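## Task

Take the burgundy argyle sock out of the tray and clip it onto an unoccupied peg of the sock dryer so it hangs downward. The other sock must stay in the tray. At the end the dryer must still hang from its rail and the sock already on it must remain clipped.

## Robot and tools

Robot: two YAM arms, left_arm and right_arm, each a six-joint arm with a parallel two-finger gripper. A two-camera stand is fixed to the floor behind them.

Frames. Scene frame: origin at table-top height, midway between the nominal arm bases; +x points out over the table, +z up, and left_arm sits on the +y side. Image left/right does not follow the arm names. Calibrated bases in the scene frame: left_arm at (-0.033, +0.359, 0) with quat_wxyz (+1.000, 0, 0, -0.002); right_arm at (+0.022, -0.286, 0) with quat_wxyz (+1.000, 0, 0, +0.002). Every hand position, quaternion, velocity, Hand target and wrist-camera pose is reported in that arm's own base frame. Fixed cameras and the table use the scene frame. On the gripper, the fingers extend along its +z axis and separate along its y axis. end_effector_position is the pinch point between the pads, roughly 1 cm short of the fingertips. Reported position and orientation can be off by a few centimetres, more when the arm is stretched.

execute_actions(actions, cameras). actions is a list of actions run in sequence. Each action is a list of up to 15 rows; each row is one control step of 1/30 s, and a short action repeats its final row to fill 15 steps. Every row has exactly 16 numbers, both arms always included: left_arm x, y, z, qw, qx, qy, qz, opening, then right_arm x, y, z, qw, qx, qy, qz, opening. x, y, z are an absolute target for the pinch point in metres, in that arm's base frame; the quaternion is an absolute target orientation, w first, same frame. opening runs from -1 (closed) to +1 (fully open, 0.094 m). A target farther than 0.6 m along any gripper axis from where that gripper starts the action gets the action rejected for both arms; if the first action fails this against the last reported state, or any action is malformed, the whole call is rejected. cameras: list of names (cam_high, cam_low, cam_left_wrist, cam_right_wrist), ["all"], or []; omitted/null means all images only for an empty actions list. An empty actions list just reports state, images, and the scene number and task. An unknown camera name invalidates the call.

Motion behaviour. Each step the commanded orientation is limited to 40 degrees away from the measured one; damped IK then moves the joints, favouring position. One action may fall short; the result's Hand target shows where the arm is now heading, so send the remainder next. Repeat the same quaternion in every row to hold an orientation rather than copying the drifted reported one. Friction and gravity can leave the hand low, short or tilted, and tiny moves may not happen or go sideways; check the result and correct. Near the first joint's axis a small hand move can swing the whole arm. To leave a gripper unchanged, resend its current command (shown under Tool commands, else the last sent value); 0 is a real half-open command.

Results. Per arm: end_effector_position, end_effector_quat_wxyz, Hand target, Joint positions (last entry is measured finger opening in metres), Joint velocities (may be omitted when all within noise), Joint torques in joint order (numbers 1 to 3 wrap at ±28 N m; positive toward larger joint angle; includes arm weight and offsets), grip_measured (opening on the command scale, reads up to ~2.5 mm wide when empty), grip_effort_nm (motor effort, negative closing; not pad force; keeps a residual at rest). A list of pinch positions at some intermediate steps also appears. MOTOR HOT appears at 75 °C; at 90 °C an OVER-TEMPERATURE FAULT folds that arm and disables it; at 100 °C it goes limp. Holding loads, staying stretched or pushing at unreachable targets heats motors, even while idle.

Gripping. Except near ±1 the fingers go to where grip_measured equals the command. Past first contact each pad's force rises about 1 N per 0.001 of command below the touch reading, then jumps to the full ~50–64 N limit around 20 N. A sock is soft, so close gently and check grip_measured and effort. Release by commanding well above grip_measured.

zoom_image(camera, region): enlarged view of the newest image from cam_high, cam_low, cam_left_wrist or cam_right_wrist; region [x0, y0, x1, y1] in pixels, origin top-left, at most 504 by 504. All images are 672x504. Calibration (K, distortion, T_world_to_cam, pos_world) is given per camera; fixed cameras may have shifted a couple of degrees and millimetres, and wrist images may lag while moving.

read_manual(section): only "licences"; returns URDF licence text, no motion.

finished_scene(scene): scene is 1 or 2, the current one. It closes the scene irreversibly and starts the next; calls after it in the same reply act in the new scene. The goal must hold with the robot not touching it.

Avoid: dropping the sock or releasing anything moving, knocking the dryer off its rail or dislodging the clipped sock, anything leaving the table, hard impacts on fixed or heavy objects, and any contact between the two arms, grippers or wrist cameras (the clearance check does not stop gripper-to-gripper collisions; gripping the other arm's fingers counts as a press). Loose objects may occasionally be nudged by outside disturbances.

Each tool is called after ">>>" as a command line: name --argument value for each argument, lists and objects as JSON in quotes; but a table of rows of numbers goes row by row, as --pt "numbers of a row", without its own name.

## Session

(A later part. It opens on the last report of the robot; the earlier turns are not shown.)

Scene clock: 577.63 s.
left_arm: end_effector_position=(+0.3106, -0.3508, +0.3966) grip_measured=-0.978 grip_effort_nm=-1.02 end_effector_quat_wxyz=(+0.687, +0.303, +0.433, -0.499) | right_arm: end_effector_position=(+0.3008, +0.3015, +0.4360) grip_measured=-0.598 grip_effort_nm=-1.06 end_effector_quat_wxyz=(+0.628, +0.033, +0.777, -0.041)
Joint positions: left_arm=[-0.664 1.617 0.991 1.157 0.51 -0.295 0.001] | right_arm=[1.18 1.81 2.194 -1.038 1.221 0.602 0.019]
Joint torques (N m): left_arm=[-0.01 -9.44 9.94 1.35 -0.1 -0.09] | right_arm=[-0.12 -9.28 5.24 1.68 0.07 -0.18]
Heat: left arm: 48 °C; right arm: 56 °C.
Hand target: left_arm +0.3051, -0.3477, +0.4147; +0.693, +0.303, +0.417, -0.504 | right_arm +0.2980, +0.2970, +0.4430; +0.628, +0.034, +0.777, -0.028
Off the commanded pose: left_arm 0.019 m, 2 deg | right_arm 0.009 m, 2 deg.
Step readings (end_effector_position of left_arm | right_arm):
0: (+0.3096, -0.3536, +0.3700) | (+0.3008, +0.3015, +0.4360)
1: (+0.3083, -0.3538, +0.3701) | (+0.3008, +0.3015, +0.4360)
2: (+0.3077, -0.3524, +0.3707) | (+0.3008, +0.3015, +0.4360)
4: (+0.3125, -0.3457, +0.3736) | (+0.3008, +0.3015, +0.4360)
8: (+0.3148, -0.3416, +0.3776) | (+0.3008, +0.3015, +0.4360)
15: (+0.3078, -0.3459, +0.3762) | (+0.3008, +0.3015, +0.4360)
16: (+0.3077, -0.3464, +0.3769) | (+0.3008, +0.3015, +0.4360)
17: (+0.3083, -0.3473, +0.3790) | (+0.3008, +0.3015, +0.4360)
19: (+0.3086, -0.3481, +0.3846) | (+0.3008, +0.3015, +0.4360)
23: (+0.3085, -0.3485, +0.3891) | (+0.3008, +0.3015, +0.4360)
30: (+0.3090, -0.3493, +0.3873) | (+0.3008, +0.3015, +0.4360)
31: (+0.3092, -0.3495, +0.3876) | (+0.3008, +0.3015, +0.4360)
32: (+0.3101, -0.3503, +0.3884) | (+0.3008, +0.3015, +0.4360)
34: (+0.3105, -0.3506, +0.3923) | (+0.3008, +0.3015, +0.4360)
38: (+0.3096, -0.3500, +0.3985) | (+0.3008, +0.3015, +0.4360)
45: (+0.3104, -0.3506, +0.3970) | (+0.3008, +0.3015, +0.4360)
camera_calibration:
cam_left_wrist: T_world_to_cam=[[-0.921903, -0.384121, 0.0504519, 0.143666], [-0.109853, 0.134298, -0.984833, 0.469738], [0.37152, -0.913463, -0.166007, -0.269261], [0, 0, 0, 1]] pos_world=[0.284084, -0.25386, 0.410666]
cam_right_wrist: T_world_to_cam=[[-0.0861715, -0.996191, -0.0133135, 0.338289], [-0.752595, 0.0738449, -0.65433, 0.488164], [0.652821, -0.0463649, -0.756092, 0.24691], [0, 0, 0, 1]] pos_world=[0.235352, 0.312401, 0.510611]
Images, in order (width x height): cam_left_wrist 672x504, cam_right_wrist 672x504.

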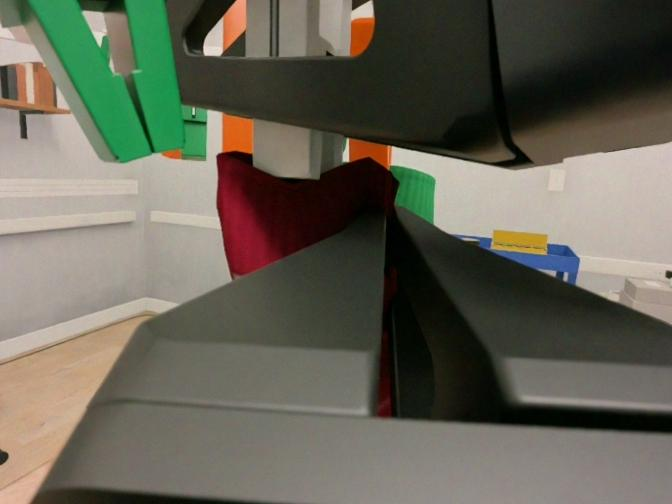

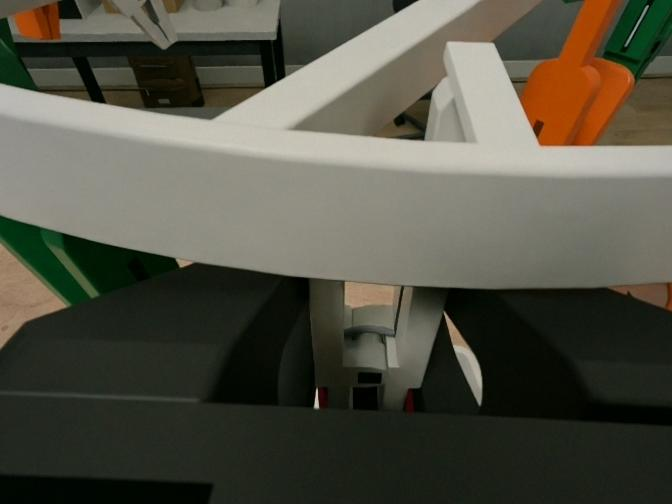

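>>> execute_actions --actions '[[[0.3055,-0.353,0.386,0.693,0.303,0.417,-0.504,-1, 0.298,0.297,0.443,0.628,0.034,0.777,-0.028,-0.68]],[[0.3045,-0.3555,0.392,0.693,0.303,0.417,-0.504,-1, 0.298,0.297,0.443,0.628,0.034,0.777,-0.028,-0.68]],[[0.304,-0.3545,0.408,0.693,0.303,0.417,-0.504,-1, 0.298,0.297,0.443,0.628,0.034,0.777,-0.028,-0.68]],[[0.304,-0.3545,0.422,0.693,0.303,0.417,-0.504,-1, 0.298,0.297,0.443,0.628,0.034,0.777,-0.028,-0.68]]]' --cameras '["cam_right_wrist","cam_left_wrist"]'

>>> zoom_image --camera "cam_left_wrist" --region '[180, 0, 480, 240]'

>>> zoom_image --camera "cam_right_wrist" --region '[260, 260, 480, 440]'

Scene clock: 600.87 s.
left_arm: end_effector_position=(+0.3092, -0.3562, +0.4033) grip_measured=-0.978 grip_effort_nm=-1.02 end_effector_quat_wxyz=(+0.683, +0.305, +0.433, -0.502) | right_arm: end_effector_position=(+0.3008, +0.3015, +0.4360) grip_measured=-0.598 grip_effort_nm=-1.06 end_effector_quat_wxyz=(+0.628, +0.033, +0.777, -0.041)
Joint positions: left_arm=[-0.675 1.616 1.022 1.12 0.509 -0.295 0.001] | right_arm=[1.18 1.81 2.194 -1.038 1.221 0.602 0.019]
Joint torques (N m): left_arm=[-0.51 -9.33 10.03 1.39 -0.24 0.03] | right_arm=[-0.06 -9.28 5.29 1.7 0 -0.19]
Heat: left arm: 50 °C; right arm: 56 °C.
Hand target: left_arm +0.3036, -0.3540, +0.4217; +0.693, +0.303, +0.417, -0.504 | right_arm +0.2980, +0.2970, +0.4430; +0.628, +0.034, +0.777, -0.028
Off the commanded pose: left_arm 0.020 m, 2 deg | right_arm 0.009 m, 2 deg.
Step readings (end_effector_position of left_arm | right_arm):
0: (+0.3107, -0.3508, +0.3965) | (+0.3008, +0.3015, +0.4360)
1: (+0.3103, -0.3507, +0.3962) | (+0.3008, +0.3015, +0.4360)
2: (+0.3087, -0.3504, +0.3958) | (+0.3008, +0.3015, +0.4360)
4: (+0.3083, -0.3507, +0.3923) | (+0.3008, +0.3015, +0.4360)
8: (+0.3093, -0.3517, +0.3876) | (+0.3008, +0.3015, +0.4360)
15: (+0.3077, -0.3505, +0.3907) | (+0.3008, +0.3015, +0.4360)
16: (+0.3072, -0.3508, +0.3908) | (+0.3008, +0.3015, +0.4360)
17: (+0.3070, -0.3511, +0.3908) | (+0.3008, +0.3015, +0.4360)
19: (+0.3061, -0.3521, +0.3905) | (+0.3008, +0.3015, +0.4360)
23: (+0.3054, -0.3529, +0.3903) | (+0.3008, +0.3015, +0.4360)
30: (+0.3054, -0.3531, +0.3901) | (+0.3008, +0.3015, +0.4360)
31: (+0.3057, -0.3533, +0.3900) | (+0.3008, +0.3015, +0.4360)
32: (+0.3065, -0.3540, +0.3898) | (+0.3008, +0.3015, +0.4360)
34: (+0.3075, -0.3548, +0.3902) | (+0.3008, +0.3015, +0.4360)
38: (+0.3084, -0.3555, +0.3902) | (+0.3008, +0.3015, +0.4360)
45: (+0.3092, -0.3562, +0.3883) | (+0.3008, +0.3015, +0.4360)
46: (+0.3095, -0.3564, +0.3888) | (+0.3008, +0.3015, +0.4360)
47: (+0.3103, -0.3570, +0.3900) | (+0.3008, +0.3015, +0.4360)
49: (+0.3100, -0.3568, +0.3960) | (+0.3008, +0.3015, +0.4360)
53: (+0.3080, -0.3553, +0.4056) | (+0.3008, +0.3015, +0.4360)
60: (+0.3091, -0.3561, +0.4037) | (+0.3008, +0.3015, +0.4360)
camera_calibration:
cam_left_wrist: T_world_to_cam=[[-0.925651, -0.37462, 0.053195, 0.143355], [-0.112313, 0.137779, -0.984075, 0.478681], [0.361325, -0.916884, -0.16961, -0.269175], [0, 0, 0, 1]] pos_world=[0.283718, -0.259051, 0.417778]
cam_right_wrist: T_world_to_cam=[[-0.0861715, -0.996191, -0.0133135, 0.338289], [-0.752595, 0.0738449, -0.65433, 0.488164], [0.652821, -0.0463649, -0.756092, 0.24691], [0, 0, 0, 1]] pos_world=[0.235352, 0.312401, 0.510611]
Images, in order (width x height): cam_left_wrist 672x504, cam_right_wrist 672x504.

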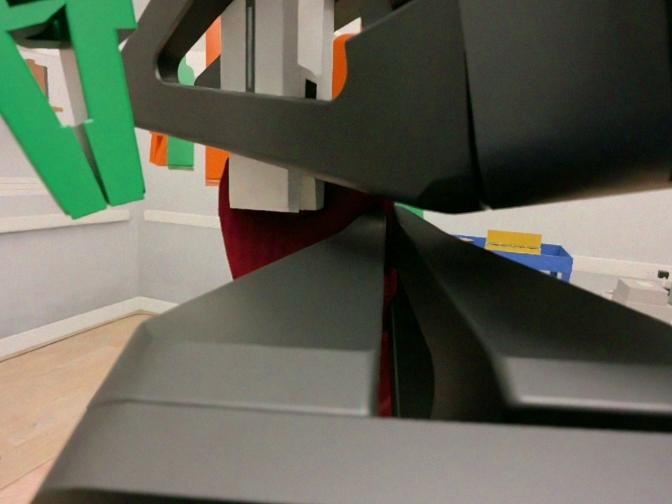

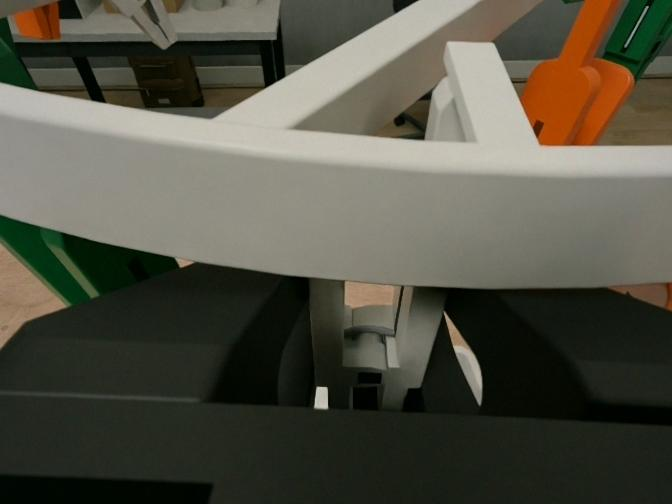

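Scaled by 1.680.

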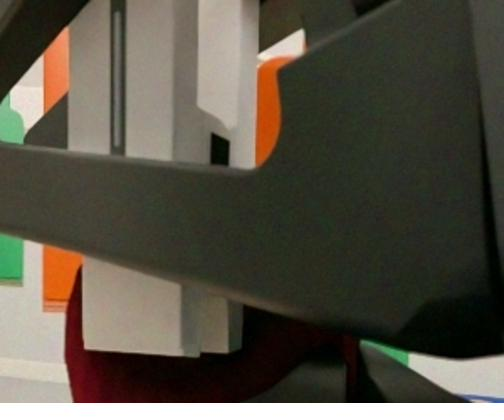

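Scaled by 2.291.

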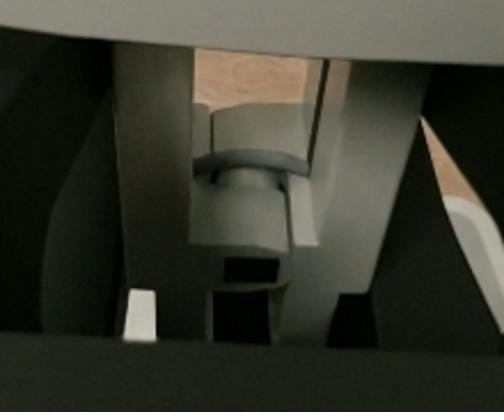

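>>> execute_actions --actions '[[[0.304,-0.348,0.378,0.693,0.303,0.417,-0.504,-1, 0.298,0.297,0.443,0.628,0.034,0.777,-0.028,-0.68]],[[0.3055,-0.348,0.392,0.693,0.303,0.417,-0.504,-1, 0.298,0.297,0.443,0.628,0.034,0.777,-0.028,-0.68],[0.3055,-0.3485,0.41,0.693,0.303,0.417,-0.504,-1, 0.298,0.297,0.443,0.628,0.034,0.777,-0.028,-0.68]],[[0.3055,-0.3485,0.43,0.693,0.303,0.417,-0.504,-1, 0.298,0.297,0.443,0.628,0.034,0.777,-0.028,-0.68]]]' --cameras '["cam_left_wrist"]'

>>> zoom_image --camera "cam_left_wrist" --region '[180, 0, 480, 240]'

Scene clock: 634.97 s.
left_arm: end_effector_position=(+0.3089, -0.3558, +0.4067) grip_measured=-0.978 grip_effort_nm=-1.02 end_effector_quat_wxyz=(+0.681, +0.306, +0.437, -0.502) | right_arm: end_effector_position=(+0.3005, +0.3006, +0.4375) grip_measured=-0.598 grip_effort_nm=-1.06 end_effector_quat_wxyz=(+0.628, +0.035, +0.776, -0.039)
Joint positions: left_arm=[-0.674 1.604 1.032 1.09 0.512 -0.296 0.001] | right_arm=[1.18 1.806 2.194 -1.036 1.221 0.602 0.019]
Joint torques (N m): left_arm=[0.68 -9.78 10.39 1.4 -0.12 -0.06] | right_arm=[-0.09 -9.03 5.19 1.68 0.04 -0.19]
Heat: left arm: 48 °C; right arm: 57 °C.
Hand target: left_arm +0.3050, -0.3481, +0.4295; +0.693, +0.303, +0.417, -0.504 | right_arm +0.2980, +0.2970, +0.4431; +0.628, +0.034, +0.777, -0.028
Off the commanded pose: left_arm 0.025 m, 3 deg | right_arm 0.007 m, 1 deg.
Step readings (end_effector_position of left_arm | right_arm):
0: (+0.3093, -0.3562, +0.4032) | (+0.3008, +0.3015, +0.4360)
1: (+0.3084, -0.3554, +0.4013) | (+0.3008, +0.3015, +0.4360)
2: (+0.3055, -0.3532, +0.3979) | (+0.3008, +0.3015, +0.4360)
4: (+0.3042, -0.3521, +0.3852) | (+0.3008, +0.3015, +0.4360)
8: (+0.3059, -0.3536, +0.3727) | (+0.3008, +0.3015, +0.4360)
15: (+0.3027, -0.3510, +0.3795) | (+0.3008, +0.3015, +0.4360)
16: (+0.3029, -0.3510, +0.3795) | (+0.3008, +0.3015, +0.4360)
17: (+0.3036, -0.3513, +0.3802) | (+0.3008, +0.3015, +0.4360)
19: (+0.3058, -0.3530, +0.3843) | (+0.3008, +0.3015, +0.4360)
23: (+0.3043, -0.3518, +0.3973) | (+0.3008, +0.3015, +0.4360)
30: (+0.3055, -0.3527, +0.3964) | (+0.3008, +0.3015, +0.4360)
31: (+0.3059, -0.3532, +0.3969) | (+0.3008, +0.3015, +0.4360)
32: (+0.3071, -0.3542, +0.3981) | (+0.3008, +0.3015, +0.4360)
34: (+0.3074, -0.3544, +0.4050) | (+0.3008, +0.3015, +0.4360)
38: (+0.3080, -0.3550, +0.4077) | (+0.3005, +0.3007, +0.4374)
45: (+0.3088, -0.3557, +0.4068) | (+0.3005, +0.3006, +0.4375)
camera_calibration:
cam_left_wrist: T_world_to_cam=[[-0.92589, -0.373417, 0.0573357, 0.141878], [-0.118934, 0.144057, -0.982396, 0.485594], [0.358584, -0.91641, -0.177792, -0.263826], [0, 0, 0, 1]] pos_world=[0.28372, -0.258746, 0.422005]
Images, in order (width x height): cam_left_wrist 672x504.

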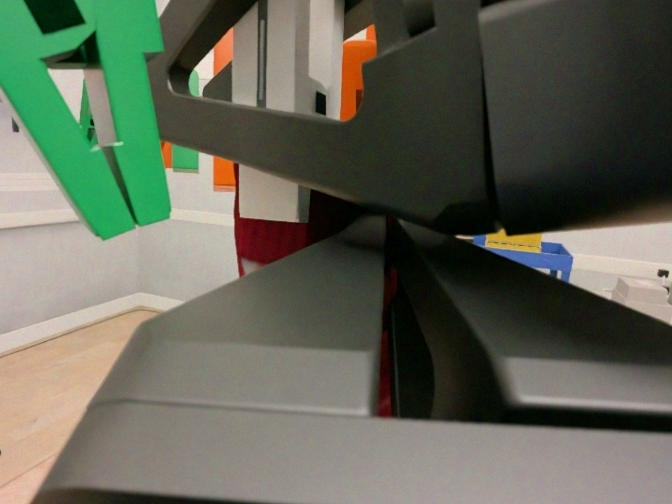

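Scaled by 1.680.

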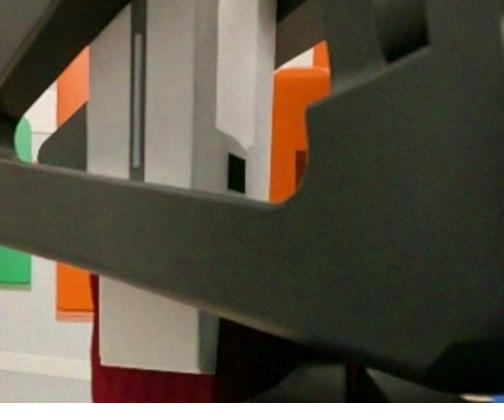

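>>> execute_actions --actions '[[[0.3055,-0.3485,0.43,0.693,0.303,0.417,-0.504,-1, 0.298,0.297,0.443,0.628,0.034,0.777,-0.028,-0.45],[0.3055,-0.3485,0.43,0.693,0.303,0.417,-0.504,-1, 0.298,0.297,0.443,0.628,0.034,0.777,-0.028,-0.3],[0.3055,-0.3485,0.43,0.693,0.303,0.417,-0.504,-1, 0.298,0.297,0.443,0.628,0.034,0.777,-0.028,-0.1]],[[0.3055,-0.3485,0.43,0.693,0.303,0.417,-0.504,-1, 0.255,0.3,0.453,0.628,0.034,0.777,-0.028,-0.05]],[[0.3055,-0.3485,0.43,0.693,0.303,0.417,-0.504,-0.85, 0.2,0.28,0.463,0.628,0.0,0.777,-0.0,-0.05]],[[0.3055,-0.3485,0.43,0.693,0.303,0.417,-0.504,-0.2, 0.2,0.26,0.463,0.628,0.0,0.777,-0.0,-0.05]],[[0.285,-0.29,0.39,0.693,0.303,0.417,-0.504,-0.2, 0.2,0.26,0.463,0.628,0.0,0.777,-0.0,-0.05]],[[0.26,-0.21,0.34,0.693,0.303,0.417,-0.504,-0.2, 0.2,0.26,0.463,0.628,0.0,0.777,-0.0,-0.05]]]' --cameras '["cam_low"]'

>>> finished_scene --scene 2

Scene clock: 662.47 s.
left_arm: end_effector_position=(+0.2633, -0.2129, +0.3406) grip_measured=-0.203 grip_effort_nm=0.18 end_effector_quat_wxyz=(+0.691, +0.303, +0.434, -0.492) | right_arm: end_effector_position=(+0.1998, +0.2693, +0.4599) grip_measured=-0.052 grip_effort_nm=0.06 end_effector_quat_wxyz=(+0.630, -0.009, +0.777, +0.009)
Joint positions: left_arm=[-0.302 1.356 0.459 1.58 0.802 -0.538 0.037] | right_arm=[1.459 1.694 2.263 -1.566 1.322 0.985 0.045]
Joint torques (N m): left_arm=[0.59 -5.18 5.19 1.18 -0.21 -0.08] | right_arm=[-0.47 -6.9 3.95 1.02 0.45 0.01]
Heat: left arm: 50 °C; right arm: 53 °C.
Hand target: left_arm +0.2601, -0.2104, +0.3402; +0.689, +0.304, +0.434, -0.494 | right_arm +0.2004, +0.2602, +0.4629; +0.632, -0.005, +0.775, +0.005
Off the commanded pose: left_arm 0.004 m, 2 deg | right_arm 0.010 m, 1 deg.
joint sent to its limit (left arm) — joint 4 (wrist pitch), upper limit. The joint targets still meet the commanded pose.
joint sent to its limit (right arm) — joint 4 (wrist pitch), lower limit. The joint targets still meet the commanded pose.
Step readings (end_effector_position of left_arm | right_arm):
0: (+0.3090, -0.3558, +0.4067) | (+0.3005, +0.3006, +0.4375)
1: (+0.3090, -0.3558, +0.4067) | (+0.3004, +0.3008, +0.4374)
2: (+0.3090, -0.3558, +0.4067) | (+0.3004, +0.3009, +0.4373)
4: (+0.3090, -0.3558, +0.4067) | (+0.3004, +0.3009, +0.4373)
8: (+0.3090, -0.3558, +0.4067) | (+0.3004, +0.3009, +0.4373)
15: (+0.3090, -0.3558, +0.4067) | (+0.3004, +0.3009, +0.4373)
16: (+0.3090, -0.3558, +0.4067) | (+0.2968, +0.3026, +0.4377)
17: (+0.3090, -0.3558, +0.4067) | (+0.2917, +0.3036, +0.4379)
19: (+0.3090, -0.3558, +0.4067) | (+0.2744, +0.3122, +0.4403)
23: (+0.3088, -0.3557, +0.4070) | (+0.2558, +0.3153, +0.4479)
30: (+0.3087, -0.3556, +0.4072) | (+0.2530, +0.3015, +0.4601)
31: (+0.3087, -0.3556, +0.4072) | (+0.2501, +0.3015, +0.4604)
32: (+0.3087, -0.3556, +0.4072) | (+0.2436, +0.3013, +0.4583)
34: (+0.3087, -0.3556, +0.4072) | (+0.2230, +0.3040, +0.4575)
38: (+0.3087, -0.3556, +0.4072) | (+0.2021, +0.2990, +0.4617)
45: (+0.3087, -0.3556, +0.4072) | (+0.2009, +0.2853, +0.4623)
46: (+0.3087, -0.3556, +0.4072) | (+0.2010, +0.2838, +0.4621)
47: (+0.3087, -0.3556, +0.4072) | (+0.2009, +0.2819, +0.4603)
49: (+0.3087, -0.3556, +0.4072) | (+0.2007, +0.2769, +0.4585)
53: (+0.3087, -0.3556, +0.4072) | (+0.2000, +0.2708, +0.4599)
60: (+0.3087, -0.3556, +0.4072) | (+0.1998, +0.2693, +0.4600)
61: (+0.3080, -0.3508, +0.4022) | (+0.1998, +0.2693, +0.4599)
62: (+0.3030, -0.3404, +0.3954) | (+0.1998, +0.2693, +0.4599)
64: (+0.3009, -0.3174, +0.3810) | (+0.1998, +0.2693, +0.4599)
68: (+0.2998, -0.2960, +0.3797) | (+0.1998, +0.2693, +0.4599)
75: (+0.2911, -0.2939, +0.3875) | (+0.1998, +0.2693, +0.4599)
76: (+0.2899, -0.2879, +0.3814) | (+0.1998, +0.2693, +0.4599)
77: (+0.2852, -0.2738, +0.3708) | (+0.1998, +0.2693, +0.4599)
79: (+0.2851, -0.2416, +0.3438) | (+0.1998, +0.2693, +0.4599)
83: (+0.2831, -0.2149, +0.3260) | (+0.1998, +0.2693, +0.4599)
90: (+0.2668, -0.2125, +0.3389) | (+0.1998, +0.2693, +0.4599)
Images, in order (width x height): cam_low 672x504.

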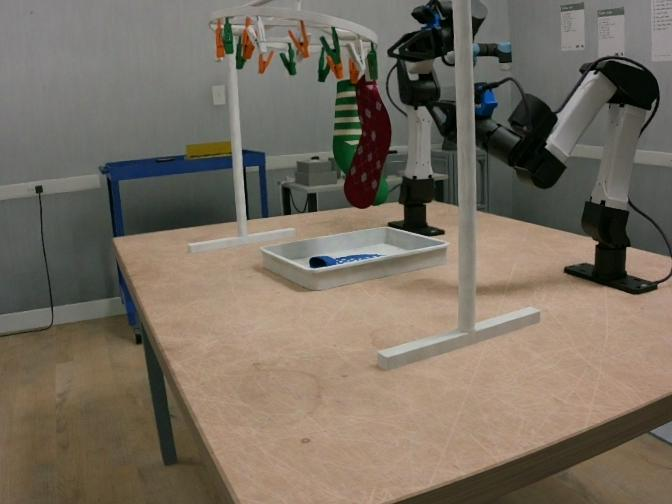

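The scene is finished: the task was done.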